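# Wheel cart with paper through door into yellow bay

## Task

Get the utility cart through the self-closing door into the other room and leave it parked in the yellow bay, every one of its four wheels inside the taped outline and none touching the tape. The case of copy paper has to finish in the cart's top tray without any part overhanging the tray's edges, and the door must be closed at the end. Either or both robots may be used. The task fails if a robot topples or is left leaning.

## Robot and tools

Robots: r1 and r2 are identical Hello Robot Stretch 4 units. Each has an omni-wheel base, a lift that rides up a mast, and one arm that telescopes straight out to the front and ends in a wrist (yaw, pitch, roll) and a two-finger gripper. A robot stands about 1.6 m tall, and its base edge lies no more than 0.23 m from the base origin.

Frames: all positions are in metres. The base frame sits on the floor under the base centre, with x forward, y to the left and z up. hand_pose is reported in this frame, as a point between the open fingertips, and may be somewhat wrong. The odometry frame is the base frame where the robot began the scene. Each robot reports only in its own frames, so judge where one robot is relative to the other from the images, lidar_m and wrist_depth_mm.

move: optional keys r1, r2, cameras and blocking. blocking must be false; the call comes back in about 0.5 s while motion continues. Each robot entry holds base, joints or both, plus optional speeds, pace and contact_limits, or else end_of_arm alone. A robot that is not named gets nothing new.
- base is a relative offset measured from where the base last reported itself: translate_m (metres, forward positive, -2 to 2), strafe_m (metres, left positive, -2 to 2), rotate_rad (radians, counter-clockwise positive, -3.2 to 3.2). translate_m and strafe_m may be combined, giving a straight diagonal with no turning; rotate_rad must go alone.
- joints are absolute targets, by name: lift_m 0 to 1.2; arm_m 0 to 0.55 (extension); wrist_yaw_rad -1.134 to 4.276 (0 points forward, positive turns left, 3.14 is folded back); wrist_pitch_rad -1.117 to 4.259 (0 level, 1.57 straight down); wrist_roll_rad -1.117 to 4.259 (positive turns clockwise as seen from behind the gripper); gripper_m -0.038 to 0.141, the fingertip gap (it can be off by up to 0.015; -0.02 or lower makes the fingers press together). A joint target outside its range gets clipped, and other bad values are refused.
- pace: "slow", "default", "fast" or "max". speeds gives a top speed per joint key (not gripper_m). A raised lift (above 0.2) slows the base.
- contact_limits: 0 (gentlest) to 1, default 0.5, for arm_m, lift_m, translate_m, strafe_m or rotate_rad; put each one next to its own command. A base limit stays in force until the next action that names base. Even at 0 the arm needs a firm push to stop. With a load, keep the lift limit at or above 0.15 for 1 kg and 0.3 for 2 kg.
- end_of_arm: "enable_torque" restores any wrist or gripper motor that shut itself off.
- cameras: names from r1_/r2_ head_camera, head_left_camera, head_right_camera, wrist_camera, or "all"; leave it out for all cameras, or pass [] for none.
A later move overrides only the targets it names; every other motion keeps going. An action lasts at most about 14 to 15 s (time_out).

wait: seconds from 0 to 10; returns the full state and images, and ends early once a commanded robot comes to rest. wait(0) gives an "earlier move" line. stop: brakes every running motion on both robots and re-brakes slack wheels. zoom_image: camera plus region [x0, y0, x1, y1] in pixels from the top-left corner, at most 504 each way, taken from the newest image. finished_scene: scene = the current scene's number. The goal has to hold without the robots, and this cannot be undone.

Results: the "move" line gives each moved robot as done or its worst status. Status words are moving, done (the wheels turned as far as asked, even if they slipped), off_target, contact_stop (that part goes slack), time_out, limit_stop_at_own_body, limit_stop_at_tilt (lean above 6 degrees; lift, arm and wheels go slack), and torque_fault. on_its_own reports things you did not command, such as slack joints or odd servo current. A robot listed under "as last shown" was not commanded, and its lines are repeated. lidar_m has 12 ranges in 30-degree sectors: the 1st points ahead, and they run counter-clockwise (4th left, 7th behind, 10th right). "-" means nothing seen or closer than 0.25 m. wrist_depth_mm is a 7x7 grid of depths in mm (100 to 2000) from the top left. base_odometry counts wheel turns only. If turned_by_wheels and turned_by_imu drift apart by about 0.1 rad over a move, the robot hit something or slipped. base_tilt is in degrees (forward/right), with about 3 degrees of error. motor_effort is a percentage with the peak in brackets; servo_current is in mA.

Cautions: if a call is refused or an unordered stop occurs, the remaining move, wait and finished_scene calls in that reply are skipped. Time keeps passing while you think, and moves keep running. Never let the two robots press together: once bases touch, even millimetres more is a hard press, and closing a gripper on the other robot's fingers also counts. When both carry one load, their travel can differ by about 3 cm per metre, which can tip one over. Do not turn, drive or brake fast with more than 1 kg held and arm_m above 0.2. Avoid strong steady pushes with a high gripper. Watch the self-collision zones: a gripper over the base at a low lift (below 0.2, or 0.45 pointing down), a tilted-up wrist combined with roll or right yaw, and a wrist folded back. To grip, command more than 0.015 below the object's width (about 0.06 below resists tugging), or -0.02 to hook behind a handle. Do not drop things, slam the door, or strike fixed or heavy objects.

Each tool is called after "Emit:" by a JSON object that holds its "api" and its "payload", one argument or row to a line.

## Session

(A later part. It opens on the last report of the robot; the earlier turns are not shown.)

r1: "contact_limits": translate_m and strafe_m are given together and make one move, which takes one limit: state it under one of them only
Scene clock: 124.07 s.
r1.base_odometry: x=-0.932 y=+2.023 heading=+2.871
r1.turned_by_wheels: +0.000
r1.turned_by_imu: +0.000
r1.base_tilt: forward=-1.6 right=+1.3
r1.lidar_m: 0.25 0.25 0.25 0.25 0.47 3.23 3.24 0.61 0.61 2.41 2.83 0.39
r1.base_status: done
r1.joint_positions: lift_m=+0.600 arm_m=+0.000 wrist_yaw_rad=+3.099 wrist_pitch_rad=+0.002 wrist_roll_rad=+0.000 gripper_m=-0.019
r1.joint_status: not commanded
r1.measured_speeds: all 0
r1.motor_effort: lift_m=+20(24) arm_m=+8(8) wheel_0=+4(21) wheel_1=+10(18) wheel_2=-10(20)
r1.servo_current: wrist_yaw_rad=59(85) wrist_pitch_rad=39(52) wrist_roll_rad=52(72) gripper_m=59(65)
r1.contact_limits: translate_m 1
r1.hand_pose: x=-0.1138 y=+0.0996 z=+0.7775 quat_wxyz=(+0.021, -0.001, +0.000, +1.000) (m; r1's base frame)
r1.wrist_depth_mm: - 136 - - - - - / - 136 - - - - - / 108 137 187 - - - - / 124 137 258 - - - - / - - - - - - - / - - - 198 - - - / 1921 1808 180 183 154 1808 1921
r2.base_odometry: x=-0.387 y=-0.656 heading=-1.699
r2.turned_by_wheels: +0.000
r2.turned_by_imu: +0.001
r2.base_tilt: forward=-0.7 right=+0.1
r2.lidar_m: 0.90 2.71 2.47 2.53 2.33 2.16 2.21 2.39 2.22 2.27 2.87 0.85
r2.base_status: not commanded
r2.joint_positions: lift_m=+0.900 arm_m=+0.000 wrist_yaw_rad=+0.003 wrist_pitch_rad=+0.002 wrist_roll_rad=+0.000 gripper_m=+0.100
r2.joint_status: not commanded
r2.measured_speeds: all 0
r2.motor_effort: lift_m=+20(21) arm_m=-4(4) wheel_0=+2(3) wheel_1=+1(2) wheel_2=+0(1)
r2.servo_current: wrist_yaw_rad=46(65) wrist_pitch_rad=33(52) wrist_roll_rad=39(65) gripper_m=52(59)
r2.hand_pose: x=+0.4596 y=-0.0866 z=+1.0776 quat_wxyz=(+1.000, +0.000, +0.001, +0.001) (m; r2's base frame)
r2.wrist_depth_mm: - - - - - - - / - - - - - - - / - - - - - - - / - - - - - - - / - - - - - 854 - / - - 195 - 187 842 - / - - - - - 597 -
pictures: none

Emit:
{"api": "move", "payload": {
  "blocking": false,
  "r1": {"base":{"translate_m":0.39,"strafe_m":-0.08},"pace":"slow","contact_limits":{"translate_m":1}},
  "r2": {"base":{"strafe_m":-0.15}},
  "cameras": []
}}

Emit:
{"api": "wait", "payload": {
  "seconds": 2.5,
  "cameras": []
}}

Emit:
{"api": "wait", "payload": {
  "seconds": 4,
  "cameras": ["r1_head_left_camera","r1_head_right_camera","r2_head_camera"]
}}

Scene clock: 129.27 s.
move: r1 moving; r2 moving
r1.base_odometry: x=-0.944 y=+2.029 heading=+2.872
r1.turned_by_wheels: +0.000
r1.turned_by_imu: +0.000
r1.base_tilt: forward=-1.6 right=+1.3
r1.lidar_m: 0.25 0.25 0.25 0.25 0.45 3.23 3.24 0.61 0.62 2.41 2.85 0.39
r1.base_status: translate_m moving; strafe_m moving
r1.joint_positions: lift_m=+0.600 arm_m=+0.000 wrist_yaw_rad=+3.099 wrist_pitch_rad=+0.002 wrist_roll_rad=+0.000 gripper_m=-0.019
r1.joint_status: not commanded
r1.measured_speeds: translate_m=+0.048 strafe_m=-0.011 rotate_rad=+0.001 lift_m=+0.000 arm_m=+0.000 wrist_yaw_rad=+0.000 wrist_pitch_rad=+0.000 wrist_roll_rad=+0.000
r1.motor_effort: lift_m=+20(20) arm_m=+8(8) wheel_0=+8(9) wheel_1=+13(13) wheel_2=-15(15)
r1.servo_current: wrist_yaw_rad=65(78) wrist_pitch_rad=39(52) wrist_roll_rad=39(52) gripper_m=52(59)
r1.contact_limits: translate_m 1
r1.hand_pose: x=-0.1138 y=+0.0996 z=+0.7775 quat_wxyz=(+0.021, -0.001, +0.000, +1.000) (m; r1's base frame)
r1.wrist_depth_mm: - 136 - - - - - / - 137 - - - - - / 105 137 186 - - - - / 123 137 256 - - - - / - - - - - - - / - - - 199 - - - / 1808 1921 180 184 154 1708 1863
r2.base_odometry: x=-0.423 y=-0.651 heading=-1.699
r2.turned_by_wheels: +0.000
r2.turned_by_imu: +0.001
r2.base_tilt: forward=-0.7 right=+0.0
r2.lidar_m: 0.88 2.77 2.51 2.58 2.37 2.20 2.21 2.39 2.20 2.20 2.84 0.84
r2.base_status: strafe_m moving
r2.joint_positions: lift_m=+0.900 arm_m=+0.000 wrist_yaw_rad=+0.003 wrist_pitch_rad=+0.002 wrist_roll_rad=+0.000 gripper_m=+0.100
r2.joint_status: not commanded
r2.measured_speeds: translate_m=+0.000 strafe_m=-0.139 rotate_rad=+0.002 lift_m=+0.000 arm_m=+0.000 wrist_yaw_rad=+0.000 wrist_pitch_rad=+0.000 wrist_roll_rad=+0.000
r2.motor_effort: lift_m=+20(20) arm_m=-4(4) wheel_0=+12(14) wheel_1=-10(12) wheel_2=+0(2)
r2.servo_current: wrist_yaw_rad=39(65) wrist_pitch_rad=39(46) wrist_roll_rad=39(59) gripper_m=52(59)
r2.hand_pose: x=+0.4596 y=-0.0866 z=+1.0776 quat_wxyz=(+1.000, +0.000, +0.001, +0.001) (m; r2's base frame)
r2.wrist_depth_mm: - - - - - - - / - - - - - - - / - - - - - - - / - - - - - - - / - - - - 1118 842 - / - - 193 854 191 854 - / - - - - - 597 -
pictures: none
No camera images: "cameras" was empty.

Scene clock: 130.50 s.
earlier move: r1 moving; r2 done
r1.base_odometry: x=-1.043 y=+2.079 heading=+2.872
r1.turned_by_wheels: +0.000
r1.turned_by_imu: +0.000
r1.base_tilt: forward=-1.6 right=+1.3
r1.lidar_m: 0.25 0.25 - 0.25 0.39 3.34 3.36 0.69 0.94 2.43 2.86 1.59
r1.base_status: translate_m moving; strafe_m moving
r1.joint_positions: lift_m=+0.600 arm_m=+0.000 wrist_yaw_rad=+3.093 wrist_pitch_rad=+0.002 wrist_roll_rad=+0.000 gripper_m=-0.019
r1.joint_status: not commanded
r1.measured_speeds: translate_m=+0.098 strafe_m=-0.020 rotate_rad=+0.005 lift_m=+0.000 arm_m=+0.000 wrist_yaw_rad=+0.000 wrist_pitch_rad=+0.000 wrist_roll_rad=+0.000
r1.motor_effort: lift_m=+20(20) arm_m=+5(8) wheel_0=+7(11) wheel_1=+11(15) wheel_2=-10(16)
r1.servo_current: wrist_yaw_rad=59(78) wrist_pitch_rad=39(52) wrist_roll_rad=39(59) gripper_m=59(59)
r1.contact_limits: translate_m 1
r1.hand_pose: x=-0.1130 y=+0.1014 z=+0.7775 quat_wxyz=(+0.024, -0.001, +0.000, +1.000) (m; r1's base frame)
r1.wrist_depth_mm: - 137 - - - - - / - 137 - - - - - / 109 137 202 - - - - / 123 138 - - - - - / 691 - - - - - - / 715 - - 198 - - - / 741 1808 179 184 154 1756 1808
r2.base_odometry: x=-0.536 y=-0.637 heading=-1.698
r2.turned_by_wheels: +0.000
r2.turned_by_imu: +0.000
r2.base_tilt: forward=-0.7 right=+0.0
r2.lidar_m: 0.81 2.84 2.62 2.66 2.42 2.24 2.25 2.26 2.08 2.12 2.69 0.78
r2.base_status: done
r2.joint_positions: lift_m=+0.900 arm_m=+0.000 wrist_yaw_rad=+0.003 wrist_pitch_rad=+0.002 wrist_roll_rad=+0.000 gripper_m=+0.100
r2.joint_status: not commanded
r2.measured_speeds: all 0
r2.motor_effort: lift_m=+20(20) arm_m=-4(4) wheel_0=+2(14) wheel_1=-1(12) wheel_2=+0(2)
r2.servo_current: wrist_yaw_rad=52(65) wrist_pitch_rad=39(46) wrist_roll_rad=52(65) gripper_m=46(59)
r2.hand_pose: x=+0.4595 y=-0.0866 z=+1.0776 quat_wxyz=(+1.000, +0.000, +0.001, +0.001) (m; r2's base frame)
r2.wrist_depth_mm: - - - - - - - / - - - - - - - / - - - - - - - / - - - - - - - / - - - - 878 891 - / - - 193 750 191 891 - / - - - - - - -
wait: 1.23 of 2.5 s (r2 has come to rest)
pictures: none
No camera images: "cameras" was empty.

Scene clock: 134.00 s.
earlier move: r1 done
r1.base_odometry: x=-1.287 y=+2.204 heading=+2.872
r1.turned_by_wheels: +0.000
r1.turned_by_imu: -0.001
r1.base_tilt: forward=-1.6 right=+1.3
r1.lidar_m: 0.28 0.25 - 0.25 0.28 3.62 3.60 0.88 1.48 2.45 2.89 1.29
r1.base_status: done
r1.joint_positions: lift_m=+0.600 arm_m=+0.000 wrist_yaw_rad=+3.093 wrist_pitch_rad=+0.002 wrist_roll_rad=+0.000 gripper_m=-0.019
r1.joint_status: not commanded
r1.measured_speeds: all 0
r1.motor_effort: lift_m=+20(21) arm_m=+5(8) wheel_0=+4(11) wheel_1=+7(15) wheel_2=-6(16)
r1.servo_current: wrist_yaw_rad=59(78) wrist_pitch_rad=46(52) wrist_roll_rad=46(72) gripper_m=52(59)
r1.contact_limits: translate_m 1
r1.hand_pose: x=-0.1130 y=+0.1014 z=+0.7775 quat_wxyz=(+0.024, -0.001, +0.000, +1.000) (m; r1's base frame)
r1.wrist_depth_mm: - 137 - - - - - / - 137 - - - - - / 110 137 203 - - - - / 124 138 - - - - - / - - - - - - - / - - - 198 - - - / - 140 180 183 144 1983 1708
r2.base_odometry: x=-0.536 y=-0.637 heading=-1.698
r2.turned_by_wheels: +0.000
r2.turned_by_imu: +0.000
r2.base_tilt: forward=-0.7 right=+0.0
r2.lidar_m: 0.81 2.87 2.62 2.66 2.41 2.22 2.26 2.27 2.09 2.12 2.70 0.78
r2.base_status: done
r2.joint_positions: lift_m=+0.900 arm_m=+0.000 wrist_yaw_rad=+0.003 wrist_pitch_rad=+0.002 wrist_roll_rad=+0.000 gripper_m=+0.100
r2.joint_status: not commanded
r2.measured_speeds: all 0
r2.motor_effort: lift_m=+20(20) arm_m=-4(4) wheel_0=+3(14) wheel_1=+0(12) wheel_2=+0(2)
r2.servo_current: wrist_yaw_rad=65(65) wrist_pitch_rad=39(46) wrist_roll_rad=46(65) gripper_m=52(59)
r2.hand_pose: x=+0.4595 y=-0.0866 z=+1.0776 quat_wxyz=(+1.000, +0.000, +0.001, +0.001) (m; r2's base frame)
r2.wrist_depth_mm: - - - - - - - / - - - - - - - / - - - - - - - / - - - - - - - / - - - - 878 904 - / - - 193 750 191 891 - / - - - - - - -
wait: 3.50 of 4 s (r1 has come to rest)
pictures: r1_head_left_camera, r1_head_right_camera, r2_head_camera
Images, in order (width x height): r1_head_left_camera 420x672, r1_head_right_camera 420x672, r2_head_camera 420x560.

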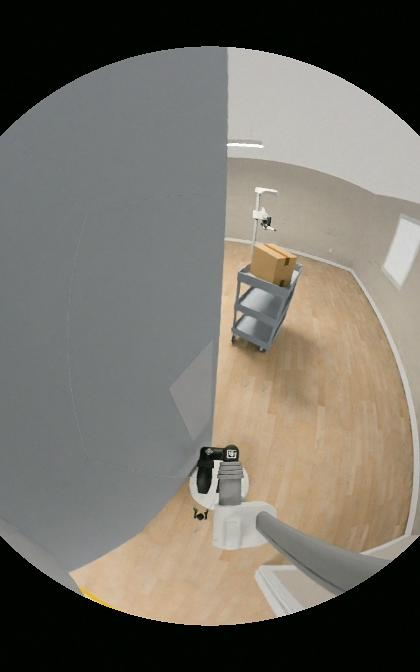

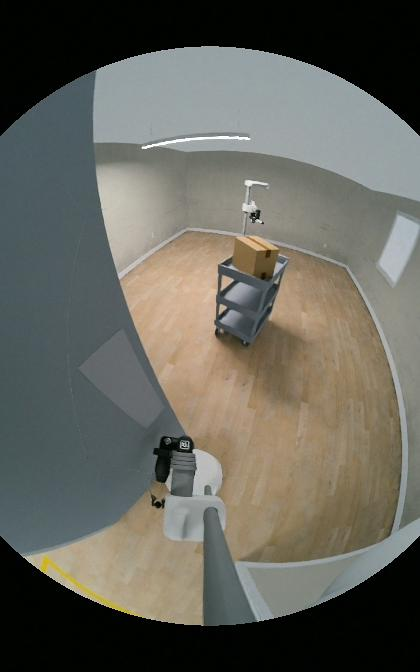

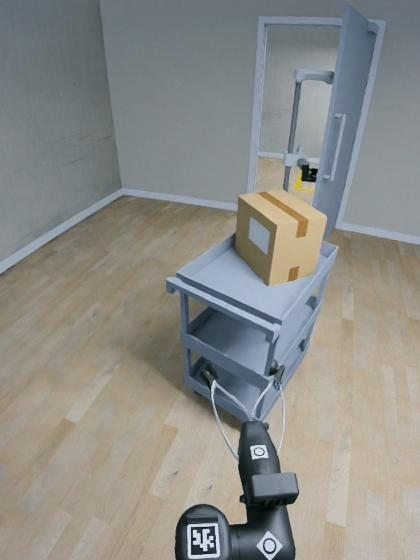

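Emit:
{"api": "move", "payload": {
  "blocking": false,
  "r1": {"base":{"translate_m":0.29,"strafe_m":0.38},"pace":"slow","contact_limits":{"translate_m":1}},
  "r2": {"base":{"rotate_rad":-0.5}},
  "cameras": []
}}

Emit:
{"api": "wait", "payload": {
  "seconds": 2.5,
  "cameras": []
}}

Emit:
{"api": "wait", "payload": {
  "seconds": 5,
  "cameras": ["r1_head_left_camera","r1_head_right_camera","r2_head_camera","r2_head_left_camera"]
}}

Emit:
{"api": "zoom_image", "payload": {
  "camera": "r2_head_camera",
  "region": [80, 170, 330, 460]
}}

Scene clock: 163.03 s.
move: r1 moving; r2 moving
r1.base_odometry: x=-1.297 y=+2.196 heading=+2.871
r1.turned_by_wheels: -0.001
r1.turned_by_imu: -0.001
r1.base_tilt: forward=-1.6 right=+1.2
r1.lidar_m: 0.29 0.25 - 0.25 0.29 0.93 3.62 0.88 1.48 2.46 2.88 1.31
r1.base_status: translate_m moving; strafe_m moving
r1.joint_positions: lift_m=+0.600 arm_m=+0.000 wrist_yaw_rad=+3.093 wrist_pitch_rad=+0.002 wrist_roll_rad=+0.000 gripper_m=-0.019
r1.joint_status: not commanded
r1.measured_speeds: translate_m=+0.030 strafe_m=+0.039 rotate_rad=-0.003 lift_m=+0.000 arm_m=+0.000 wrist_yaw_rad=+0.000 wrist_pitch_rad=+0.000 wrist_roll_rad=+0.000
r1.motor_effort: lift_m=+20(20) arm_m=+5(5) wheel_0=-10(14) wheel_1=+13(13) wheel_2=-7(9)
r1.servo_current: wrist_yaw_rad=46(52) wrist_pitch_rad=39(46) wrist_roll_rad=65(72) gripper_m=59(59)
r1.contact_limits: translate_m 1
r1.hand_pose: x=-0.1130 y=+0.1014 z=+0.7775 quat_wxyz=(+0.024, -0.001, +0.000, +1.000) (m; r1's base frame)
r1.wrist_depth_mm: - 137 - - - - - / - 137 - - - - - / 109 137 203 - - - - / 124 138 - - - - - / - - - - - - - / - 1008 - 199 - - - / - 141 180 184 144 1921 627
r2.base_odometry: x=-0.536 y=-0.637 heading=-1.938
r2.turned_by_wheels: -0.239
r2.turned_by_imu: -0.231
r2.base_tilt: forward=-0.7 right=+0.1
r2.lidar_m: 0.78 0.97 2.67 2.60 2.75 2.25 2.23 2.46 2.13 2.08 2.30 3.60
r2.base_status: rotate_rad moving
r2.joint_positions: lift_m=+0.900 arm_m=+0.000 wrist_yaw_rad=+0.003 wrist_pitch_rad=+0.002 wrist_roll_rad=+0.000 gripper_m=+0.100
r2.joint_status: not commanded
r2.measured_speeds: translate_m=-0.001 strafe_m=-0.002 rotate_rad=-0.924 lift_m=+0.000 arm_m=+0.000 wrist_yaw_rad=+0.000 wrist_pitch_rad=+0.000 wrist_roll_rad=+0.000
r2.motor_effort: lift_m=+20(20) arm_m=-4(4) wheel_0=+7(10) wheel_1=+10(10) wheel_2=+10(10)
r2.servo_current: wrist_yaw_rad=52(65) wrist_pitch_rad=39(46) wrist_roll_rad=46(52) gripper_m=52(59)
r2.hand_pose: x=+0.4595 y=-0.0866 z=+1.0776 quat_wxyz=(+1.000, +0.000, +0.001, +0.001) (m; r2's base frame)
r2.wrist_depth_mm: - - - - - - - / - - - - - - - / - - - - - - - / - - - - - - - / - - - 931 976 - - / - - 189 891 195 - - / - - - - - - -
pictures: none
No camera images: "cameras" was empty.

Scene clock: 163.87 s.
earlier move: r1 moving; r2 done
r1.base_odometry: x=-1.353 y=+2.153 heading=+2.872
r1.turned_by_wheels: +0.000
r1.turned_by_imu: +0.001
r1.base_tilt: forward=-1.6 right=+1.3
r1.lidar_m: 1.36 0.25 - 0.25 0.26 0.66 3.66 0.97 1.53 2.53 2.96 1.29
r1.base_status: translate_m moving; strafe_m moving
r1.joint_positions: lift_m=+0.600 arm_m=+0.000 wrist_yaw_rad=+3.093 wrist_pitch_rad=+0.002 wrist_roll_rad=+0.000 gripper_m=-0.019
r1.joint_status: not commanded
r1.measured_speeds: translate_m=+0.060 strafe_m=+0.080 rotate_rad=-0.005 lift_m=+0.000 arm_m=+0.000 wrist_yaw_rad=+0.000 wrist_pitch_rad=+0.000 wrist_roll_rad=+0.000
r1.motor_effort: lift_m=+20(21) arm_m=+5(5) wheel_0=-6(15) wheel_1=+10(15) wheel_2=-7(10)
r1.servo_current: wrist_yaw_rad=46(65) wrist_pitch_rad=46(46) wrist_roll_rad=46(72) gripper_m=52(59)
r1.contact_limits: translate_m 1
r1.hand_pose: x=-0.1130 y=+0.1014 z=+0.7775 quat_wxyz=(+0.024, -0.001, +0.000, +1.000) (m; r1's base frame)
r1.wrist_depth_mm: - 137 - - - - 404 / - 137 - - - - 413 / 109 137 203 - - - 421 / 124 138 - - - - 427 / - - - - - - 427 / - - - 199 - - 421 / - 1008 179 179 144 627 415
r2.base_odometry: x=-0.536 y=-0.637 heading=-2.198
r2.turned_by_wheels: -0.260
r2.turned_by_imu: -0.254
r2.base_tilt: forward=-0.7 right=+0.0
r2.lidar_m: 0.79 0.82 2.86 2.64 2.72 2.40 2.23 2.27 2.26 2.10 2.12 2.74
r2.base_status: done
r2.joint_positions: lift_m=+0.900 arm_m=+0.000 wrist_yaw_rad=+0.003 wrist_pitch_rad=+0.002 wrist_roll_rad=+0.000 gripper_m=+0.100
r2.joint_status: not commanded
r2.measured_speeds: all 0
r2.motor_effort: lift_m=+20(20) arm_m=-4(4) wheel_0=+2(10) wheel_1=+2(10) wheel_2=+4(10)
r2.servo_current: wrist_yaw_rad=52(65) wrist_pitch_rad=46(52) wrist_roll_rad=52(59) gripper_m=52(59)
r2.hand_pose: x=+0.4595 y=-0.0867 z=+1.0776 quat_wxyz=(+1.000, +0.000, +0.001, +0.001) (m; r2's base frame)
r2.wrist_depth_mm: - - - - - - - / - - - - - - - / - - - - - - - / - - - - - - - / - 1042 931 - - - - / - 931 189 - 195 - - / - 574 - - - - -
wait: 0.83 of 2.5 s (r2 has come to rest)
pictures: none
No camera images: "cameras" was empty.

Scene clock: 167.93 s.
earlier move: r1 contact_stop
r1.base_odometry: x=-1.621 y=+1.956 heading=+2.878
r1.turned_by_wheels: +0.007
r1.turned_by_imu: +0.057
r1.base_tilt: forward=-1.6 right=+1.2
r1.lidar_m: 3.44 0.25 0.25 - 0.25 0.36 3.76 1.24 2.03 2.79 3.43 1.22
r1.base_status: translate_m contact_stop (by the wheels' count: +0.257 of +0.290); strafe_m contact_stop (by the wheels' count: +0.328 of +0.380)
r1.joint_positions: lift_m=+0.600 arm_m=+0.000 wrist_yaw_rad=+3.092 wrist_pitch_rad=+0.002 wrist_roll_rad=+0.000 gripper_m=-0.019
r1.joint_status: not commanded
r1.measured_speeds: all 0
r1.on_its_own: the wheels are slack since a contact_stop
r1.motor_effort: lift_m=+20(21) arm_m=+4(5) wheel_0=+0(31) wheel_1=+0(34) wheel_2=+0(17)
r1.servo_current: wrist_yaw_rad=33(65) wrist_pitch_rad=46(52) wrist_roll_rad=46(72) gripper_m=52(65)
r1.contact_limits: translate_m 1
r1.hand_pose: x=-0.1129 y=+0.1015 z=+0.7775 quat_wxyz=(+0.025, -0.001, +0.000, +1.000) (m; r1's base frame)
r1.wrist_depth_mm: 136 138 - - - 256 - / 108 138 - - - 260 177 / 112 139 246 - - 263 177 / 134 151 - - - 263 178 / 1182 - - - - 264 179 / 1205 - - 198 418 263 178 / - 1756 179 184 154 220 177
r2.base_odometry: x=-0.536 y=-0.637 heading=-2.198
r2.turned_by_wheels: +0.000
r2.turned_by_imu: +0.001
r2.base_tilt: forward=-0.7 right=+0.1
r2.lidar_m: 0.79 0.82 2.85 2.62 2.69 2.39 2.22 2.28 2.25 2.06 2.13 2.76
r2.base_status: done
r2.joint_positions: lift_m=+0.900 arm_m=+0.000 wrist_yaw_rad=+0.003 wrist_pitch_rad=+0.002 wrist_roll_rad=+0.000 gripper_m=+0.100
r2.joint_status: not commanded
r2.measured_speeds: all 0
r2.motor_effort: lift_m=+20(20) arm_m=-4(4) wheel_0=+3(10) wheel_1=+2(10) wheel_2=+3(10)
r2.servo_current: wrist_yaw_rad=46(65) wrist_pitch_rad=33(52) wrist_roll_rad=39(65) gripper_m=52(59)
r2.hand_pose: x=+0.4595 y=-0.0867 z=+1.0776 quat_wxyz=(+1.000, +0.000, +0.001, +0.001) (m; r2's base frame)
r2.wrist_depth_mm: - - - - - - - / - - - - - - - / - - - - - - - / - - - - - - - / - 1042 931 - - - - / - 931 188 - 195 - - / - 580 - - - - -
wait: 4.07 of 5 s (r1 has come to rest)
pictures: r1_head_left_camera, r1_head_right_camera, r2_head_camera, r2_head_left_camera
Images, in order (width x height): r1_head_left_camera 420x672, r1_head_right_camera 420x672, r2_head_camera 420x560, r2_head_left_camera 420x672.

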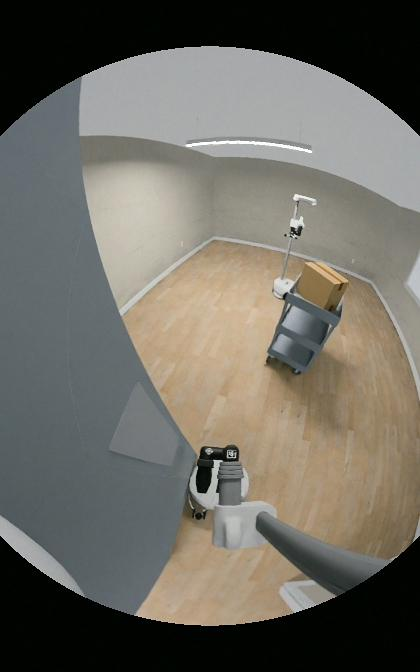

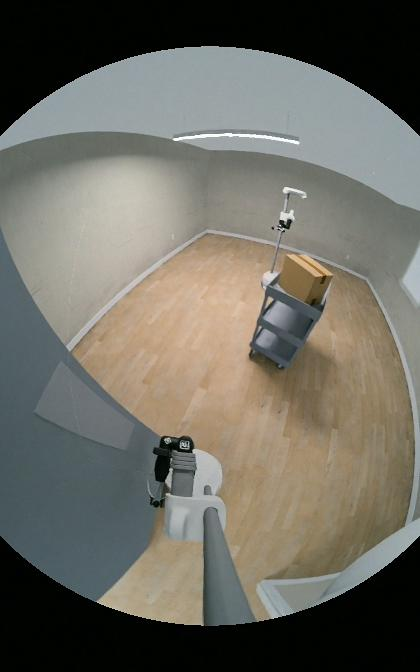

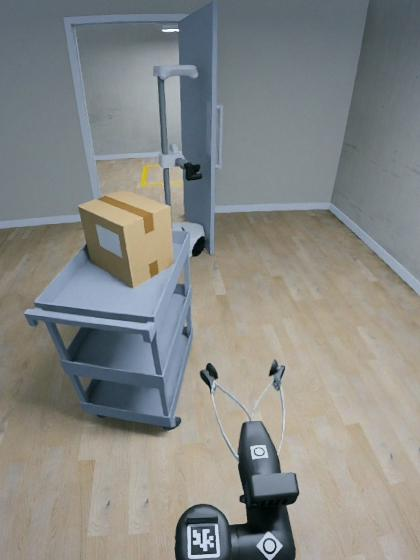

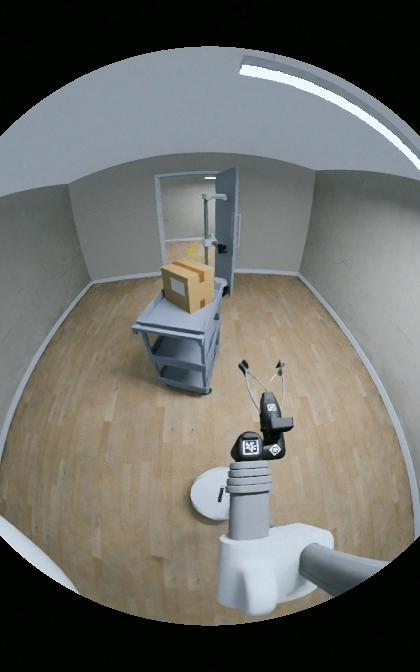

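Scaled by 1.738 from the camera's 420x560 image, which has a finer 1200x1600 frame.

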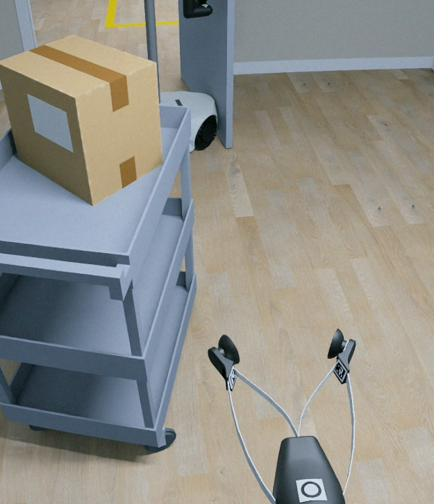

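Emit:
{"api": "move", "payload": {
  "blocking": false,
  "r2": {"base":{"translate_m":2.0,"strafe_m":-0.95},"joints":{"lift_m":0.77},"pace":"fast"},
  "cameras": []
}}

Emit:
{"api": "wait", "payload": {
  "seconds": 8,
  "cameras": []
}}

Emit:
{"api": "move", "payload": {
  "blocking": false,
  "r2": {"base":{"rotate_rad":1.5}},
  "cameras": []
}}

Emit:
{"api": "wait", "payload": {
  "seconds": 3,
  "cameras": ["r2_head_camera","r2_head_left_camera","r2_wrist_camera"]
}}

Scene clock: 195.60 s.
move: r2 moving
r1: as last shown
r1.turned_by_wheels: +0.000
r1.turned_by_imu: +0.000
r1.base_tilt: forward=-1.6 right=+1.3
r1.lidar_m: 3.46 0.25 0.25 - 0.25 0.36 3.80 1.25 2.02 2.80 3.42 1.22
r1.on_its_own: the wheels are slack since a contact_stop
r1.motor_effort: lift_m=+20(20) arm_m=+4(4) wheel_0=+0(1) wheel_1=+0(0) wheel_2=+0(0)
r1.servo_current: wrist_yaw_rad=26(65) wrist_pitch_rad=39(46) wrist_roll_rad=59(59) gripper_m=52(59)
r1.contact_limits: translate_m 1
r1.wrist_depth_mm: 136 138 - - - 257 - / 108 138 - - - 260 176 / 112 139 245 - - 263 178 / 134 151 - - - 263 178 / 1160 - - - - 263 179 / 1229 - - 198 424 263 178 / - 1756 180 183 154 220 178
r2.base_odometry: x=-0.575 y=-0.658 heading=-2.198
r2.turned_by_wheels: +0.000
r2.turned_by_imu: +0.001
r2.base_tilt: forward=-0.7 right=+0.0
r2.lidar_m: 0.77 0.78 2.89 2.66 2.72 2.45 2.27 2.31 2.22 2.06 2.11 2.70
r2.base_status: translate_m moving; strafe_m moving
r2.joint_positions: lift_m=+0.837 arm_m=+0.000 wrist_yaw_rad=+0.003 wrist_pitch_rad=+0.002 wrist_roll_rad=+0.000 gripper_m=+0.100
r2.joint_status: lift_m moving
r2.measured_speeds: translate_m=+0.159 strafe_m=-0.075 rotate_rad=+0.002 lift_m=-0.243 arm_m=+0.000 wrist_yaw_rad=+0.000 wrist_pitch_rad=+0.000 wrist_roll_rad=+0.000
r2.motor_effort: lift_m=+12(19) arm_m=-4(4) wheel_0=+9(14) wheel_1=+5(6) wheel_2=-14(15)
r2.servo_current: wrist_yaw_rad=39(59) wrist_pitch_rad=39(39) wrist_roll_rad=52(52) gripper_m=52(59)
r2.hand_pose: x=+0.4595 y=-0.0867 z=+1.0148 quat_wxyz=(+1.000, +0.000, +0.001, +0.001) (m; r2's base frame)
r2.wrist_depth_mm: - - - - - - - / - - - - - - - / - - - - - - - / - - - - - - - / - 931 917 - - - - / - 609 190 - 195 - - / - 591 - - - - -
pictures: none
No camera images: "cameras" was empty.

Scene clock: 202.17 s.
earlier move: r2 done
r1.base_odometry: x=-1.621 y=+1.956 heading=+2.878
r1.turned_by_wheels: +0.000
r1.turned_by_imu: +0.000
r1.base_tilt: forward=-1.6 right=+1.2
r1.lidar_m: 3.47 0.25 0.25 - 0.25 0.34 3.81 1.22 2.03 2.81 3.42 1.21
r1.base_status: not commanded
r1.joint_positions: lift_m=+0.600 arm_m=+0.000 wrist_yaw_rad=+3.092 wrist_pitch_rad=+0.002 wrist_roll_rad=+0.000 gripper_m=-0.019
r1.joint_status: not commanded
r1.measured_speeds: all 0
r1.on_its_own: the wheels are slack since a contact_stop
r1.motor_effort: lift_m=+20(21) arm_m=+4(4) wheel_0=+0(1) wheel_1=+0(1) wheel_2=+0(0)
r1.servo_current: wrist_yaw_rad=52(72) wrist_pitch_rad=46(52) wrist_roll_rad=46(65) gripper_m=52(65)
r1.contact_limits: translate_m 1
r1.hand_pose: x=-0.1129 y=+0.1015 z=+0.7775 quat_wxyz=(+0.025, -0.001, +0.000, +1.000) (m; r1's base frame)
r1.wrist_depth_mm: 136 138 - - - 256 - / 108 138 - - - 259 176 / 112 138 245 - - 262 177 / 134 151 - - - 263 178 / 1182 - - - - 263 179 / 1205 - - 198 421 264 178 / - 1708 179 183 154 221 177
r2.base_odometry: x=-2.478 y=-1.699 heading=-2.198
r2.turned_by_wheels: +0.000
r2.turned_by_imu: +0.003
r2.base_tilt: forward=-0.7 right=+0.1
r2.lidar_m: 1.65 1.02 1.00 3.76 1.11 1.55 4.21 1.56 1.06 0.95 1.01 1.31
r2.base_status: done
r2.joint_positions: lift_m=+0.770 arm_m=+0.000 wrist_yaw_rad=+0.003 wrist_pitch_rad=+0.002 wrist_roll_rad=+0.000 gripper_m=+0.100
r2.joint_status: all done
r2.measured_speeds: all 0
r2.motor_effort: lift_m=+15(19) arm_m=-4(4) wheel_0=+2(15) wheel_1=+4(7) wheel_2=-3(15)
r2.servo_current: wrist_yaw_rad=39(65) wrist_pitch_rad=39(52) wrist_roll_rad=33(59) gripper_m=59(59)
r2.hand_pose: x=+0.4595 y=-0.0867 z=+0.9480 quat_wxyz=(+1.000, +0.000, +0.001, +0.001) (m; r2's base frame)
r2.wrist_depth_mm: - - - - - - - / - - - - - - - / - - - - - - - / - - - - - - - / - - - - - - - / - - 189 - 185 - - / - - - - - - -
wait: 6.57 of 8 s (r2 has come to rest)
pictures: none
No camera images: "cameras" was empty.

Scene clock: 202.67 s.
move: r2 moving
r1: as last shown
r1.base_tilt: forward=-1.5 right=+1.3
r1.lidar_m: 3.46 0.25 0.25 - 0.25 0.35 3.82 1.24 2.04 2.82 3.42 1.22
r1.on_its_own: the wheels are slack since a contact_stop
r1.motor_effort: lift_m=+20(20) arm_m=+4(4) wheel_0=+0(1) wheel_1=+0(0) wheel_2=+0(0)
r1.servo_current: wrist_yaw_rad=52(52) wrist_pitch_rad=39(52) wrist_roll_rad=52(52) gripper_m=59(59)
r1.contact_limits: translate_m 1
r1.wrist_depth_mm: 136 138 - - - 255 - / 108 138 - - - 259 176 / 112 139 245 - - 262 177 / 134 151 - - - 263 178 / 1182 - - - - 264 179 / 1229 - - 198 421 263 178 / - 1756 180 183 154 221 177
r2.base_odometry: x=-2.478 y=-1.699 heading=-1.946
r2.turned_by_wheels: +0.251
r2.turned_by_imu: +0.244
r2.base_tilt: forward=-0.7 right=+0.0
r2.lidar_m: 1.66 0.99 1.12 1.13 1.13 4.17 2.41 1.23 0.98 0.96 1.06 1.69
r2.base_status: rotate_rad moving
r2.joint_positions: lift_m=+0.770 arm_m=+0.000 wrist_yaw_rad=+0.002 wrist_pitch_rad=+0.002 wrist_roll_rad=+0.000 gripper_m=+0.100
r2.joint_status: not commanded
r2.measured_speeds: translate_m=-0.002 strafe_m=-0.002 rotate_rad=+0.971 lift_m=+0.000 arm_m=+0.000 wrist_yaw_rad=+0.000 wrist_pitch_rad=+0.000 wrist_roll_rad=+0.000
r2.motor_effort: lift_m=+15(15) arm_m=-3(4) wheel_0=-6(9) wheel_1=-10(10) wheel_2=-9(11)
r2.servo_current: wrist_yaw_rad=52(52) wrist_pitch_rad=39(46) wrist_roll_rad=46(52) gripper_m=46(59)
r2.hand_pose: x=+0.4595 y=-0.0867 z=+0.9480 quat_wxyz=(+1.000, +0.000, +0.001, +0.001) (m; r2's base frame)
r2.wrist_depth_mm: - - - - - - - / - - - - - - - / - - - - - - - / - - - - - - - / - - - - - - - / - 172 189 - 185 - - / - - - - - - -
pictures: none
No camera images: "cameras" was empty.

Scene clock: 204.20 s.
earlier move: r2 done
r1.base_odometry: x=-1.621 y=+1.956 heading=+2.878
r1.turned_by_wheels: +0.000
r1.turned_by_imu: +0.000
r1.base_tilt: forward=-1.6 right=+1.3
r1.lidar_m: 3.45 0.25 0.25 - 0.25 0.35 3.78 1.25 2.01 2.81 3.42 1.22
r1.base_status: not commanded
r1.joint_positions: lift_m=+0.600 arm_m=+0.000 wrist_yaw_rad=+3.092 wrist_pitch_rad=+0.002 wrist_roll_rad=+0.000 gripper_m=-0.019
r1.joint_status: not commanded
r1.measured_speeds: all 0
r1.on_its_own: the wheels are slack since a contact_stop
r1.motor_effort: lift_m=+20(20) arm_m=+4(4) wheel_0=+0(1) wheel_1=+0(0) wheel_2=+0(0)
r1.servo_current: wrist_yaw_rad=46(72) wrist_pitch_rad=39(52) wrist_roll_rad=59(65) gripper_m=52(59)
r1.contact_limits: translate_m 1
r1.hand_pose: x=-0.1129 y=+0.1015 z=+0.7775 quat_wxyz=(+0.025, -0.001, +0.000, +1.000) (m; r1's base frame)
r1.wrist_depth_mm: 135 138 - - - 257 - / 108 138 - - - 259 176 / 112 138 246 - - 262 177 / 134 152 - - - 263 178 / 1182 - - - - 264 178 / 1205 - - 199 424 264 178 / - 1756 180 183 154 220 178
r2.base_odometry: x=-2.478 y=-1.699 heading=-0.698
r2.turned_by_wheels: +1.248
r2.turned_by_imu: +1.216
r2.base_tilt: forward=-0.7 right=+0.1
r2.lidar_m: 3.76 1.11 1.34 4.13 1.71 1.07 0.98 0.96 1.22 1.68 1.32 0.99
r2.base_status: done
r2.joint_positions: lift_m=+0.770 arm_m=+0.000 wrist_yaw_rad=+0.002 wrist_pitch_rad=+0.002 wrist_roll_rad=+0.000 gripper_m=+0.100
r2.joint_status: not commanded
r2.measured_speeds: all 0
r2.motor_effort: lift_m=+15(15) arm_m=-4(4) wheel_0=-2(10) wheel_1=-3(10) wheel_2=-4(12)
r2.servo_current: wrist_yaw_rad=59(65) wrist_pitch_rad=46(46) wrist_roll_rad=39(59) gripper_m=46(59)
r2.hand_pose: x=+0.4595 y=-0.0867 z=+0.9480 quat_wxyz=(+1.000, +0.000, +0.001, +0.001) (m; r2's base frame)
r2.wrist_depth_mm: - - - - - - 1808 / - - - - - - 1808 / - - - - - - 946 / 960 - - - - - 946 / 976 - - - - - 778 / - - 196 - 195 - 732 / - 1863 - - - 1921 1756
wait: 1.53 of 3 s (r2 has come to rest)
pictures: r2_head_camera, r2_head_left_camera, r2_wrist_camera
Images, in order (width x height): r2_head_camera 420x560, r2_head_left_camera 420x672, r2_wrist_camera 616x392.

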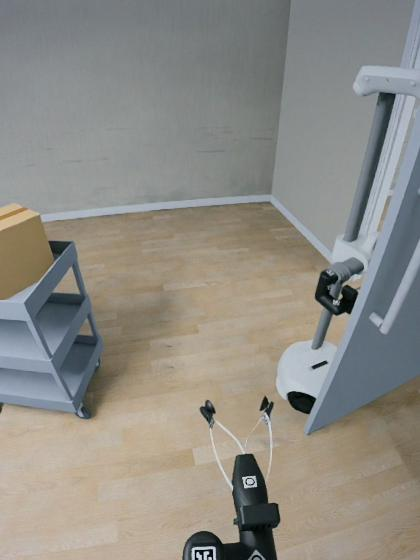

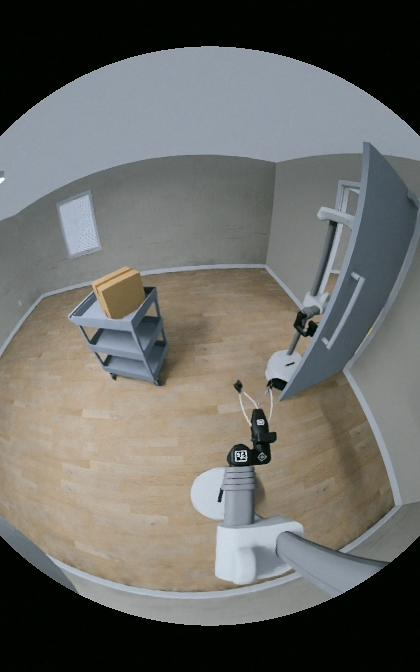

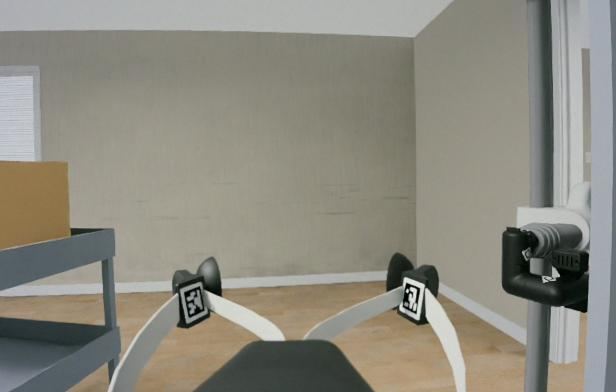

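Emit:
{"api": "move", "payload": {
  "blocking": false,
  "r2": {"base":{"rotate_rad":0.45}},
  "cameras": []
}}

Emit:
{"api": "wait", "payload": {
  "seconds": 1.5,
  "cameras": []
}}

Emit:
{"api": "move", "payload": {
  "blocking": false,
  "r2": {"base":{"strafe_m":-0.8}},
  "cameras": []
}}

Emit:
{"api": "wait", "payload": {
  "seconds": 5,
  "cameras": ["r2_head_camera","r2_head_left_camera","r2_wrist_camera"]
}}

Scene clock: 221.77 s.
move: r2 moving
r1: as last shown
r1.lidar_m: 0.99 0.25 0.25 - 0.25 0.35 3.80 1.23 2.01 2.80 3.42 1.22
r1.on_its_own: the wheels are slack since a contact_stop
r1.servo_current: wrist_yaw_rad=78(78) wrist_pitch_rad=39(52) wrist_roll_rad=39(52) gripper_m=52(59)
r1.contact_limits: translate_m 1
r1.wrist_depth_mm: 136 138 - - - 255 - / 108 138 - - - 259 177 / 112 138 246 - - 262 177 / 134 151 - - - 264 178 / 1182 - - - - 264 179 / 1205 - - 199 418 264 178 / - 1708 180 183 154 220 177
r2.base_odometry: x=-2.478 y=-1.699 heading=-0.447
r2.turned_by_wheels: +0.251
r2.turned_by_imu: +0.244
r2.base_tilt: forward=-0.7 right=+0.1
r2.lidar_m: 1.24 1.11 4.21 3.01 1.31 0.99 0.97 1.05 1.52 1.69 0.99 1.05
r2.base_status: rotate_rad moving
r2.joint_positions: lift_m=+0.770 arm_m=+0.000 wrist_yaw_rad=+0.002 wrist_pitch_rad=+0.002 wrist_roll_rad=+0.000 gripper_m=+0.100
r2.joint_status: not commanded
r2.measured_speeds: translate_m=-0.002 strafe_m=-0.002 rotate_rad=+0.935 lift_m=+0.000 arm_m=+0.000 wrist_yaw_rad=+0.000 wrist_pitch_rad=+0.000 wrist_roll_rad=+0.000
r2.motor_effort: lift_m=+15(15) arm_m=-4(4) wheel_0=-9(9) wheel_1=-7(10) wheel_2=-9(11)
r2.servo_current: wrist_yaw_rad=46(52) wrist_pitch_rad=39(46) wrist_roll_rad=52(52) gripper_m=46(52)
r2.hand_pose: x=+0.4595 y=-0.0867 z=+0.9480 quat_wxyz=(+1.000, +0.000, +0.001, +0.001) (m; r2's base frame)
r2.wrist_depth_mm: - - - - - - - / - - - - - - - / - - - - - - - / - 1042 - - - - - / 960 991 - - - - - / - 1366 193 - 195 - - / - 842 1921 - - 1983 -
pictures: none
No camera images: "cameras" was empty.

Scene clock: 222.50 s.
earlier move: r2 done
r1.base_odometry: x=-1.621 y=+1.956 heading=+2.878
r1.turned_by_wheels: +0.000
r1.turned_by_imu: +0.000
r1.base_tilt: forward=-1.6 right=+1.3
r1.lidar_m: 0.91 0.25 0.25 - 0.25 0.32 3.80 1.22 2.02 2.81 3.42 1.22
r1.base_status: not commanded
r1.joint_positions: lift_m=+0.600 arm_m=+0.000 wrist_yaw_rad=+3.092 wrist_pitch_rad=+0.002 wrist_roll_rad=+0.000 gripper_m=-0.019
r1.joint_status: not commanded
r1.measured_speeds: all 0
r1.on_its_own: the wheels are slack since a contact_stop
r1.motor_effort: lift_m=+20(20) arm_m=+4(4) wheel_0=+0(1) wheel_1=+0(0) wheel_2=+0(0)
r1.servo_current: wrist_yaw_rad=59(78) wrist_pitch_rad=46(52) wrist_roll_rad=52(52) gripper_m=46(59)
r1.contact_limits: translate_m 1
r1.hand_pose: x=-0.1129 y=+0.1015 z=+0.7775 quat_wxyz=(+0.025, -0.001, +0.000, +1.000) (m; r1's base frame)
r1.wrist_depth_mm: 136 138 - - - 257 - / 108 138 - - - 260 177 / 112 139 246 - - 263 177 / 134 151 - - - 264 179 / 1182 - - - - 264 178 / 1229 - - 199 424 264 178 / - 1708 179 184 154 220 177
r2.base_odometry: x=-2.478 y=-1.699 heading=-0.249
r2.turned_by_wheels: +0.198
r2.turned_by_imu: +0.193
r2.base_tilt: forward=-0.7 right=+0.1
r2.lidar_m: 1.11 1.26 4.13 1.96 1.14 0.96 0.98 1.15 1.69 1.63 0.96 3.47
r2.base_status: done
r2.joint_positions: lift_m=+0.770 arm_m=+0.000 wrist_yaw_rad=+0.002 wrist_pitch_rad=+0.002 wrist_roll_rad=+0.000 gripper_m=+0.100
r2.joint_status: not commanded
r2.measured_speeds: all 0
r2.motor_effort: lift_m=+15(15) arm_m=-4(4) wheel_0=-3(9) wheel_1=-4(10) wheel_2=-4(11)
r2.servo_current: wrist_yaw_rad=39(52) wrist_pitch_rad=46(46) wrist_roll_rad=39(59) gripper_m=52(52)
r2.hand_pose: x=+0.4595 y=-0.0867 z=+0.9480 quat_wxyz=(+1.000, +0.000, +0.001, +0.001) (m; r2's base frame)
r2.wrist_depth_mm: - - - - - - - / - - - - - - - / - - - - - - - / - - 1060 - - - - / - - 1008 - - - - / - - 190 - 195 - - / - 1205 - - - - -
wait: 0.73 of 1.5 s (r2 has come to rest)
pictures: none
No camera images: "cameras" was empty.

Scene clock: 223.00 s.
move: r2 moving
r1: as last shown
r1.base_tilt: forward=-1.6 right=+1.2
r1.lidar_m: 0.90 0.25 0.25 - 0.25 0.35 3.78 1.24 2.02 2.81 3.39 1.23
r1.on_its_own: the wheels are slack since a contact_stop
r1.motor_effort: lift_m=+20(20) arm_m=+4(4) wheel_0=+0(0) wheel_1=+0(0) wheel_2=+0(0)
r1.servo_current: wrist_yaw_rad=46(59) wrist_pitch_rad=52(52) wrist_roll_rad=46(65) gripper_m=52(59)
r1.contact_limits: translate_m 1
r1.wrist_depth_mm: 136 138 - - - 257 - / 108 138 - - - 260 176 / 112 138 245 - - 260 177 / 134 151 - - - 264 178 / 1205 - - - - 264 179 / 1205 - - 199 421 264 178 / - 1708 180 184 154 220 179
r2.base_odometry: x=-2.487 y=-1.734 heading=-0.249
r2.turned_by_wheels: +0.000
r2.turned_by_imu: +0.000
r2.base_tilt: forward=-0.7 right=+0.1
r2.lidar_m: 1.14 1.26 4.17 1.95 1.17 0.97 0.98 1.16 1.65 1.62 0.96 3.43
r2.base_status: strafe_m moving
r2.joint_positions: lift_m=+0.770 arm_m=+0.000 wrist_yaw_rad=+0.002 wrist_pitch_rad=+0.002 wrist_roll_rad=+0.000 gripper_m=+0.100
r2.joint_status: not commanded
r2.measured_speeds: translate_m=-0.001 strafe_m=-0.139 rotate_rad=+0.006 lift_m=+0.000 arm_m=+0.000 wrist_yaw_rad=+0.000 wrist_pitch_rad=+0.000 wrist_roll_rad=+0.000
r2.motor_effort: lift_m=+15(15) arm_m=-4(4) wheel_0=+10(12) wheel_1=-11(11) wheel_2=-1(3)
r2.servo_current: wrist_yaw_rad=59(59) wrist_pitch_rad=46(52) wrist_roll_rad=39(59) gripper_m=52(52)
r2.hand_pose: x=+0.4595 y=-0.0867 z=+0.9480 quat_wxyz=(+1.000, +0.000, +0.001, +0.001) (m; r2's base frame)
r2.wrist_depth_mm: - - - - - - - / - - - - - - - / - - - - - - - / - - 1098 - - - - / - - 1008 - - - - / - 1499 190 - 195 - - / - 1008 904 - - 1983 -
pictures: none
No camera images: "cameras" was empty.

Scene clock: 226.50 s.
earlier move: r2 done
r1.base_odometry: x=-1.621 y=+1.956 heading=+2.878
r1.turned_by_wheels: +0.000
r1.turned_by_imu: +0.000
r1.base_tilt: forward=-1.6 right=+1.3
r1.lidar_m: 3.45 0.25 0.25 - 0.25 0.34 3.80 1.25 2.03 2.78 3.42 1.20
r1.base_status: not commanded
r1.joint_positions: lift_m=+0.600 arm_m=+0.000 wrist_yaw_rad=+3.092 wrist_pitch_rad=+0.002 wrist_roll_rad=+0.000 gripper_m=-0.019
r1.joint_status: not commanded
r1.measured_speeds: all 0
r1.on_its_own: the wheels are slack since a contact_stop
r1.motor_effort: lift_m=+20(20) arm_m=+4(4) wheel_0=+0(1) wheel_1=+0(0) wheel_2=+0(0)
r1.servo_current: wrist_yaw_rad=59(78) wrist_pitch_rad=46(52) wrist_roll_rad=52(65) gripper_m=59(65)
r1.contact_limits: translate_m 1
r1.hand_pose: x=-0.1129 y=+0.1015 z=+0.7775 quat_wxyz=(+0.025, -0.001, +0.000, +1.000) (m; r1's base frame)
r1.wrist_depth_mm: 136 138 - - - 257 - / 108 138 - - - 259 177 / 112 138 245 - - 263 177 / 134 151 - - - 263 179 / 1205 - - - - 265 178 / 1205 - - 198 421 263 178 / - 1756 180 183 154 220 177
r2.base_odometry: x=-2.675 y=-2.474 heading=-0.249
r2.turned_by_wheels: +0.001
r2.turned_by_imu: +0.001
r2.base_tilt: forward=-0.7 right=+0.1
r2.lidar_m: 0.43 1.46 1.86 2.36 1.39 1.20 1.18 1.06 0.91 0.90 0.66 0.41
r2.base_status: done
r2.joint_positions: lift_m=+0.770 arm_m=+0.000 wrist_yaw_rad=+0.006 wrist_pitch_rad=+0.002 wrist_roll_rad=+0.000 gripper_m=+0.100
r2.joint_status: not commanded
r2.measured_speeds: all 0
r2.motor_effort: lift_m=+15(15) arm_m=-4(4) wheel_0=+9(14) wheel_1=-2(12) wheel_2=+0(3)
r2.servo_current: wrist_yaw_rad=46(59) wrist_pitch_rad=39(52) wrist_roll_rad=52(65) gripper_m=52(59)
r2.hand_pose: x=+0.4598 y=-0.0857 z=+0.9480 quat_wxyz=(+1.000, +0.000, +0.001, +0.003) (m; r2's base frame)
r2.wrist_depth_mm: - - - 254 168 236 229 / - - - 255 169 236 230 / - - - 257 169 239 231 / 1182 - - 256 170 239 233 / - - - 260 172 241 234 / - - 191 257 172 242 235 / 1618 - - - 172 242 236
wait: 3.50 of 5 s (r2 has come to rest)
pictures: r2_head_camera, r2_head_left_camera, r2_wrist_camera
Images, in order (width x height): r2_head_camera 420x560, r2_head_left_camera 420x672, r2_wrist_camera 616x392.

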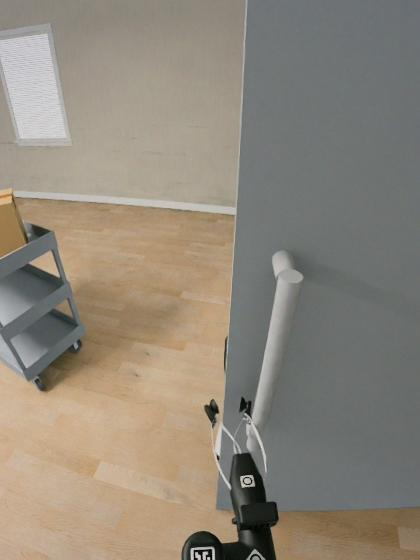

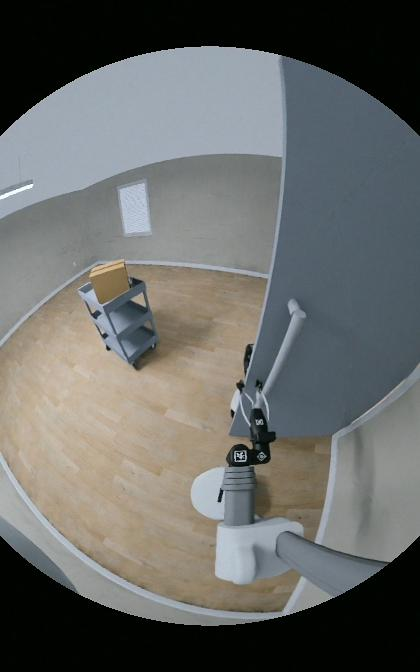

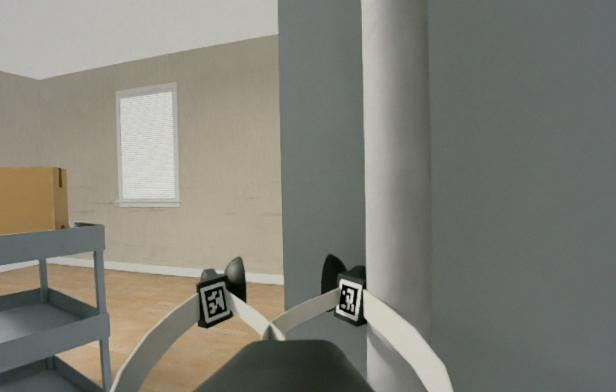

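Emit:
{"api": "move", "payload": {
  "blocking": false,
  "r2": {"base":{"translate_m":-0.17},"joints":{"gripper_m":0.14}},
  "cameras": []
}}

Emit:
{"api": "wait", "payload": {
  "seconds": 2,
  "cameras": []
}}

Emit:
{"api": "move", "payload": {
  "blocking": false,
  "r2": {"base":{"strafe_m":-0.065}},
  "cameras": []
}}

Emit:
{"api": "wait", "payload": {
  "seconds": 2,
  "cameras": ["r2_wrist_camera"]
}}

Scene clock: 235.67 s.
move: r2 moving
r1: as last shown
r1.lidar_m: 3.45 0.25 0.25 - 0.25 0.36 3.81 1.23 2.01 2.80 3.40 1.22
r1.on_its_own: the wheels are slack since a contact_stop
r1.motor_effort: lift_m=+20(20) arm_m=+4(4) wheel_0=+0(0) wheel_1=+0(0) wheel_2=+0(0)
r1.servo_current: wrist_yaw_rad=59(59) wrist_pitch_rad=46(46) wrist_roll_rad=39(65) gripper_m=52(59)
r1.contact_limits: translate_m 1
r1.wrist_depth_mm: 135 138 - - - 256 - / 108 138 - - - 259 176 / 112 139 246 - - 263 177 / 134 151 - - - 264 178 / 1205 - - - - 264 179 / 1205 - - 199 421 263 178 / - 1708 180 184 154 220 178
r2.base_odometry: x=-2.705 y=-2.466 heading=-0.248
r2.turned_by_wheels: +0.001
r2.turned_by_imu: +0.002
r2.base_tilt: forward=-0.7 right=+0.1
r2.lidar_m: 0.47 1.47 2.06 2.32 1.35 1.17 1.16 1.04 0.90 0.91 0.70 0.47
r2.base_status: translate_m moving
r2.joint_positions: lift_m=+0.770 arm_m=+0.000 wrist_yaw_rad=+0.008 wrist_pitch_rad=+0.002 wrist_roll_rad=+0.000 gripper_m=+0.115
r2.joint_status: gripper_m moving
r2.measured_speeds: translate_m=-0.124 strafe_m=-0.001 rotate_rad=-0.001 lift_m=+0.000 arm_m=+0.000 wrist_yaw_rad=+0.000 wrist_pitch_rad=+0.000 wrist_roll_rad=+0.000
r2.motor_effort: lift_m=+15(15) arm_m=-4(4) wheel_0=-1(6) wheel_1=-7(7) wheel_2=+17(18)
r2.servo_current: wrist_yaw_rad=52(65) wrist_pitch_rad=46(46) wrist_roll_rad=52(59) gripper_m=111(111)
r2.hand_pose: x=+0.4600 y=-0.0851 z=+0.9480 quat_wxyz=(+1.000, +0.000, +0.001, +0.004) (m; r2's base frame)
r2.wrist_depth_mm: - - - 278 196 258 251 / - - - 278 198 259 253 / - - - 282 199 263 253 / 1205 - - 283 201 263 255 / - - - 286 202 265 256 / 1661 - 191 283 196 266 258 / 1576 - - - 197 265 259
pictures: none
No camera images: "cameras" was empty.

Scene clock: 237.10 s.
earlier move: r2 done
r1.base_odometry: x=-1.621 y=+1.956 heading=+2.879
r1.turned_by_wheels: +0.000
r1.turned_by_imu: +0.000
r1.base_tilt: forward=-1.6 right=+1.3
r1.lidar_m: 3.47 0.25 0.25 - 0.25 0.37 3.79 1.24 2.02 2.81 3.41 1.22
r1.base_status: not commanded
r1.joint_positions: lift_m=+0.600 arm_m=+0.000 wrist_yaw_rad=+3.092 wrist_pitch_rad=+0.002 wrist_roll_rad=+0.000 gripper_m=-0.019
r1.joint_status: not commanded
r1.measured_speeds: all 0
r1.on_its_own: the wheels are slack since a contact_stop
r1.motor_effort: lift_m=+20(20) arm_m=+4(4) wheel_0=+0(1) wheel_1=+0(0) wheel_2=+0(0)
r1.servo_current: wrist_yaw_rad=46(65) wrist_pitch_rad=39(52) wrist_roll_rad=39(65) gripper_m=59(59)
r1.contact_limits: translate_m 1
r1.hand_pose: x=-0.1129 y=+0.1015 z=+0.7775 quat_wxyz=(+0.025, -0.001, +0.000, +1.000) (m; r1's base frame)
r1.wrist_depth_mm: 136 138 - - - 257 - / 108 138 - - - 260 176 / 112 139 245 - - 264 177 / 134 151 - - - 264 179 / 1205 - - - - 264 178 / 1205 - - 198 424 263 178 / - 1756 180 183 154 220 178
r2.base_odometry: x=-2.840 y=-2.432 heading=-0.249
r2.turned_by_wheels: -0.001
r2.turned_by_imu: -0.001
r2.base_tilt: forward=-0.7 right=+0.1
r2.lidar_m: 0.58 1.59 4.96 2.05 1.21 1.03 1.03 1.00 0.85 0.85 0.87 0.66
r2.base_status: done
r2.joint_positions: lift_m=+0.770 arm_m=+0.000 wrist_yaw_rad=+0.003 wrist_pitch_rad=+0.002 wrist_roll_rad=+0.000 gripper_m=+0.140
r2.joint_status: all done
r2.measured_speeds: all 0
r2.motor_effort: lift_m=+15(15) arm_m=-4(4) wheel_0=-4(6) wheel_1=-3(8) wheel_2=+4(18)
r2.servo_current: wrist_yaw_rad=52(65) wrist_pitch_rad=46(46) wrist_roll_rad=39(59) gripper_m=46(111)
r2.hand_pose: x=+0.4596 y=-0.0866 z=+0.9480 quat_wxyz=(+1.000, +0.000, +0.001, +0.001) (m; r2's base frame)
r2.wrist_depth_mm: - - - 424 404 394 384 / - - - - 404 399 389 / - - - - - 399 389 / 1281 - - - - 402 392 / - - - - - 402 394 / 1708 220 - 166 188 402 397 / - - - - - - 402
wait: 1.43 of 2 s (r2 has come to rest)
pictures: none
No camera images: "cameras" was empty.

Scene clock: 237.60 s.
move: r2 moving
r1: as last shown
r1.lidar_m: 3.45 0.25 0.25 - 0.25 0.34 3.81 1.23 2.01 2.79 3.42 1.23
r1.on_its_own: the wheels are slack since a contact_stop
r1.servo_current: wrist_yaw_rad=59(72) wrist_pitch_rad=39(46) wrist_roll_rad=52(65) gripper_m=46(52)
r1.contact_limits: translate_m 1
r1.wrist_depth_mm: 136 138 - - - 257 - / 108 138 - - - 259 177 / 112 139 245 - - 263 177 / 134 151 - - - 263 178 / 1160 - - - - 265 178 / 1229 - - 198 421 264 178 / - 1808 180 183 154 220 178
r2.base_odometry: x=-2.849 y=-2.467 heading=-0.249
r2.turned_by_wheels: +0.000
r2.turned_by_imu: +0.000
r2.base_tilt: forward=-0.7 right=+0.1
r2.lidar_m: 0.58 1.62 5.00 2.06 1.19 1.05 1.03 0.98 0.82 0.83 0.86 0.65
r2.base_status: strafe_m moving
r2.joint_positions: lift_m=+0.770 arm_m=+0.000 wrist_yaw_rad=+0.003 wrist_pitch_rad=+0.002 wrist_roll_rad=+0.000 gripper_m=+0.140
r2.joint_status: not commanded
r2.measured_speeds: translate_m=+0.000 strafe_m=-0.137 rotate_rad=+0.002 lift_m=+0.000 arm_m=+0.000 wrist_yaw_rad=+0.000 wrist_pitch_rad=+0.000 wrist_roll_rad=+0.000
r2.motor_effort: lift_m=+15(15) arm_m=-4(4) wheel_0=+9(10) wheel_1=-10(12) wheel_2=-1(3)
r2.servo_current: wrist_yaw_rad=39(52) wrist_pitch_rad=46(46) wrist_roll_rad=59(59) gripper_m=52(59)
r2.hand_pose: x=+0.4596 y=-0.0866 z=+0.9480 quat_wxyz=(+1.000, +0.000, +0.001, +0.001) (m; r2's base frame)
r2.wrist_depth_mm: - - - 340 402 392 379 / - - - 342 402 392 384 / - - - 345 404 397 384 / 1281 - - 349 - 397 387 / - - - 345 - 399 389 / 1618 1397 - 166 188 397 394 / - - - - - 404 394
pictures: none
No camera images: "cameras" was empty.

Scene clock: 238.33 s.
earlier move: r2 done
r1.base_odometry: x=-1.621 y=+1.956 heading=+2.879
r1.turned_by_wheels: +0.000
r1.turned_by_imu: +0.000
r1.base_tilt: forward=-1.6 right=+1.3
r1.lidar_m: 3.50 0.25 0.25 - 0.25 0.34 3.78 1.24 2.00 2.82 3.43 1.20
r1.base_status: not commanded
r1.joint_positions: lift_m=+0.600 arm_m=+0.000 wrist_yaw_rad=+3.092 wrist_pitch_rad=+0.002 wrist_roll_rad=+0.000 gripper_m=-0.019
r1.joint_status: not commanded
r1.measured_speeds: all 0
r1.on_its_own: the wheels are slack since a contact_stop
r1.motor_effort: lift_m=+20(20) arm_m=+4(4) wheel_0=+0(1) wheel_1=+0(0) wheel_2=+0(0)
r1.servo_current: wrist_yaw_rad=52(78) wrist_pitch_rad=39(46) wrist_roll_rad=52(65) gripper_m=52(59)
r1.contact_limits: translate_m 1
r1.hand_pose: x=-0.1129 y=+0.1015 z=+0.7775 quat_wxyz=(+0.025, -0.001, +0.000, +1.000) (m; r1's base frame)
r1.wrist_depth_mm: 136 138 - - - 256 - / 108 138 - - - 259 177 / 112 138 246 - - 263 177 / 134 151 - - - 263 178 / 1160 - - - - 264 178 / 1229 - - 199 418 264 178 / - 1708 180 184 154 220 177
r2.base_odometry: x=-2.856 y=-2.495 heading=-0.249
r2.turned_by_wheels: +0.000
r2.turned_by_imu: +0.000
r2.base_tilt: forward=-0.7 right=+0.0
r2.lidar_m: 0.55 1.66 5.01 2.08 1.21 1.03 1.06 0.95 0.79 0.80 0.82 0.66
r2.base_status: done
r2.joint_positions: lift_m=+0.770 arm_m=+0.000 wrist_yaw_rad=+0.003 wrist_pitch_rad=+0.002 wrist_roll_rad=+0.000 gripper_m=+0.140
r2.joint_status: not commanded
r2.measured_speeds: all 0
r2.motor_effort: lift_m=+15(15) arm_m=-4(4) wheel_0=+2(10) wheel_1=-1(12) wheel_2=+0(3)
r2.servo_current: wrist_yaw_rad=46(52) wrist_pitch_rad=33(46) wrist_roll_rad=52(59) gripper_m=52(59)
r2.hand_pose: x=+0.4596 y=-0.0866 z=+0.9480 quat_wxyz=(+1.000, +0.000, +0.001, +0.001) (m; r2's base frame)
r2.wrist_depth_mm: - - - 342 402 389 377 / - - - 343 402 392 382 / - - - 347 404 392 382 / 1308 - - 345 407 394 384 / - - - 345 - 397 389 / 1708 1537 217 165 187 394 392 / - - - - - 402 394
wait: 0.73 of 2 s (r2 has come to rest)
pictures: r2_wrist_camera
Images, in order (width x height): r2_wrist_camera 616x392.

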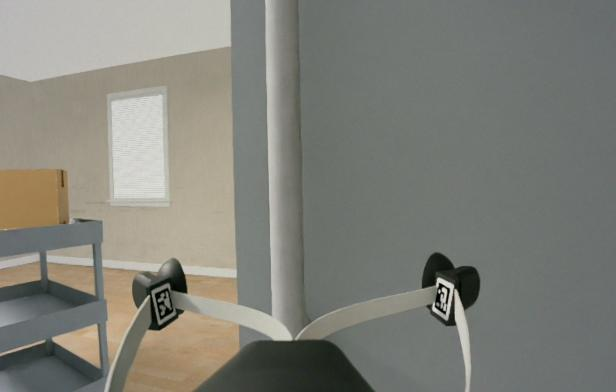

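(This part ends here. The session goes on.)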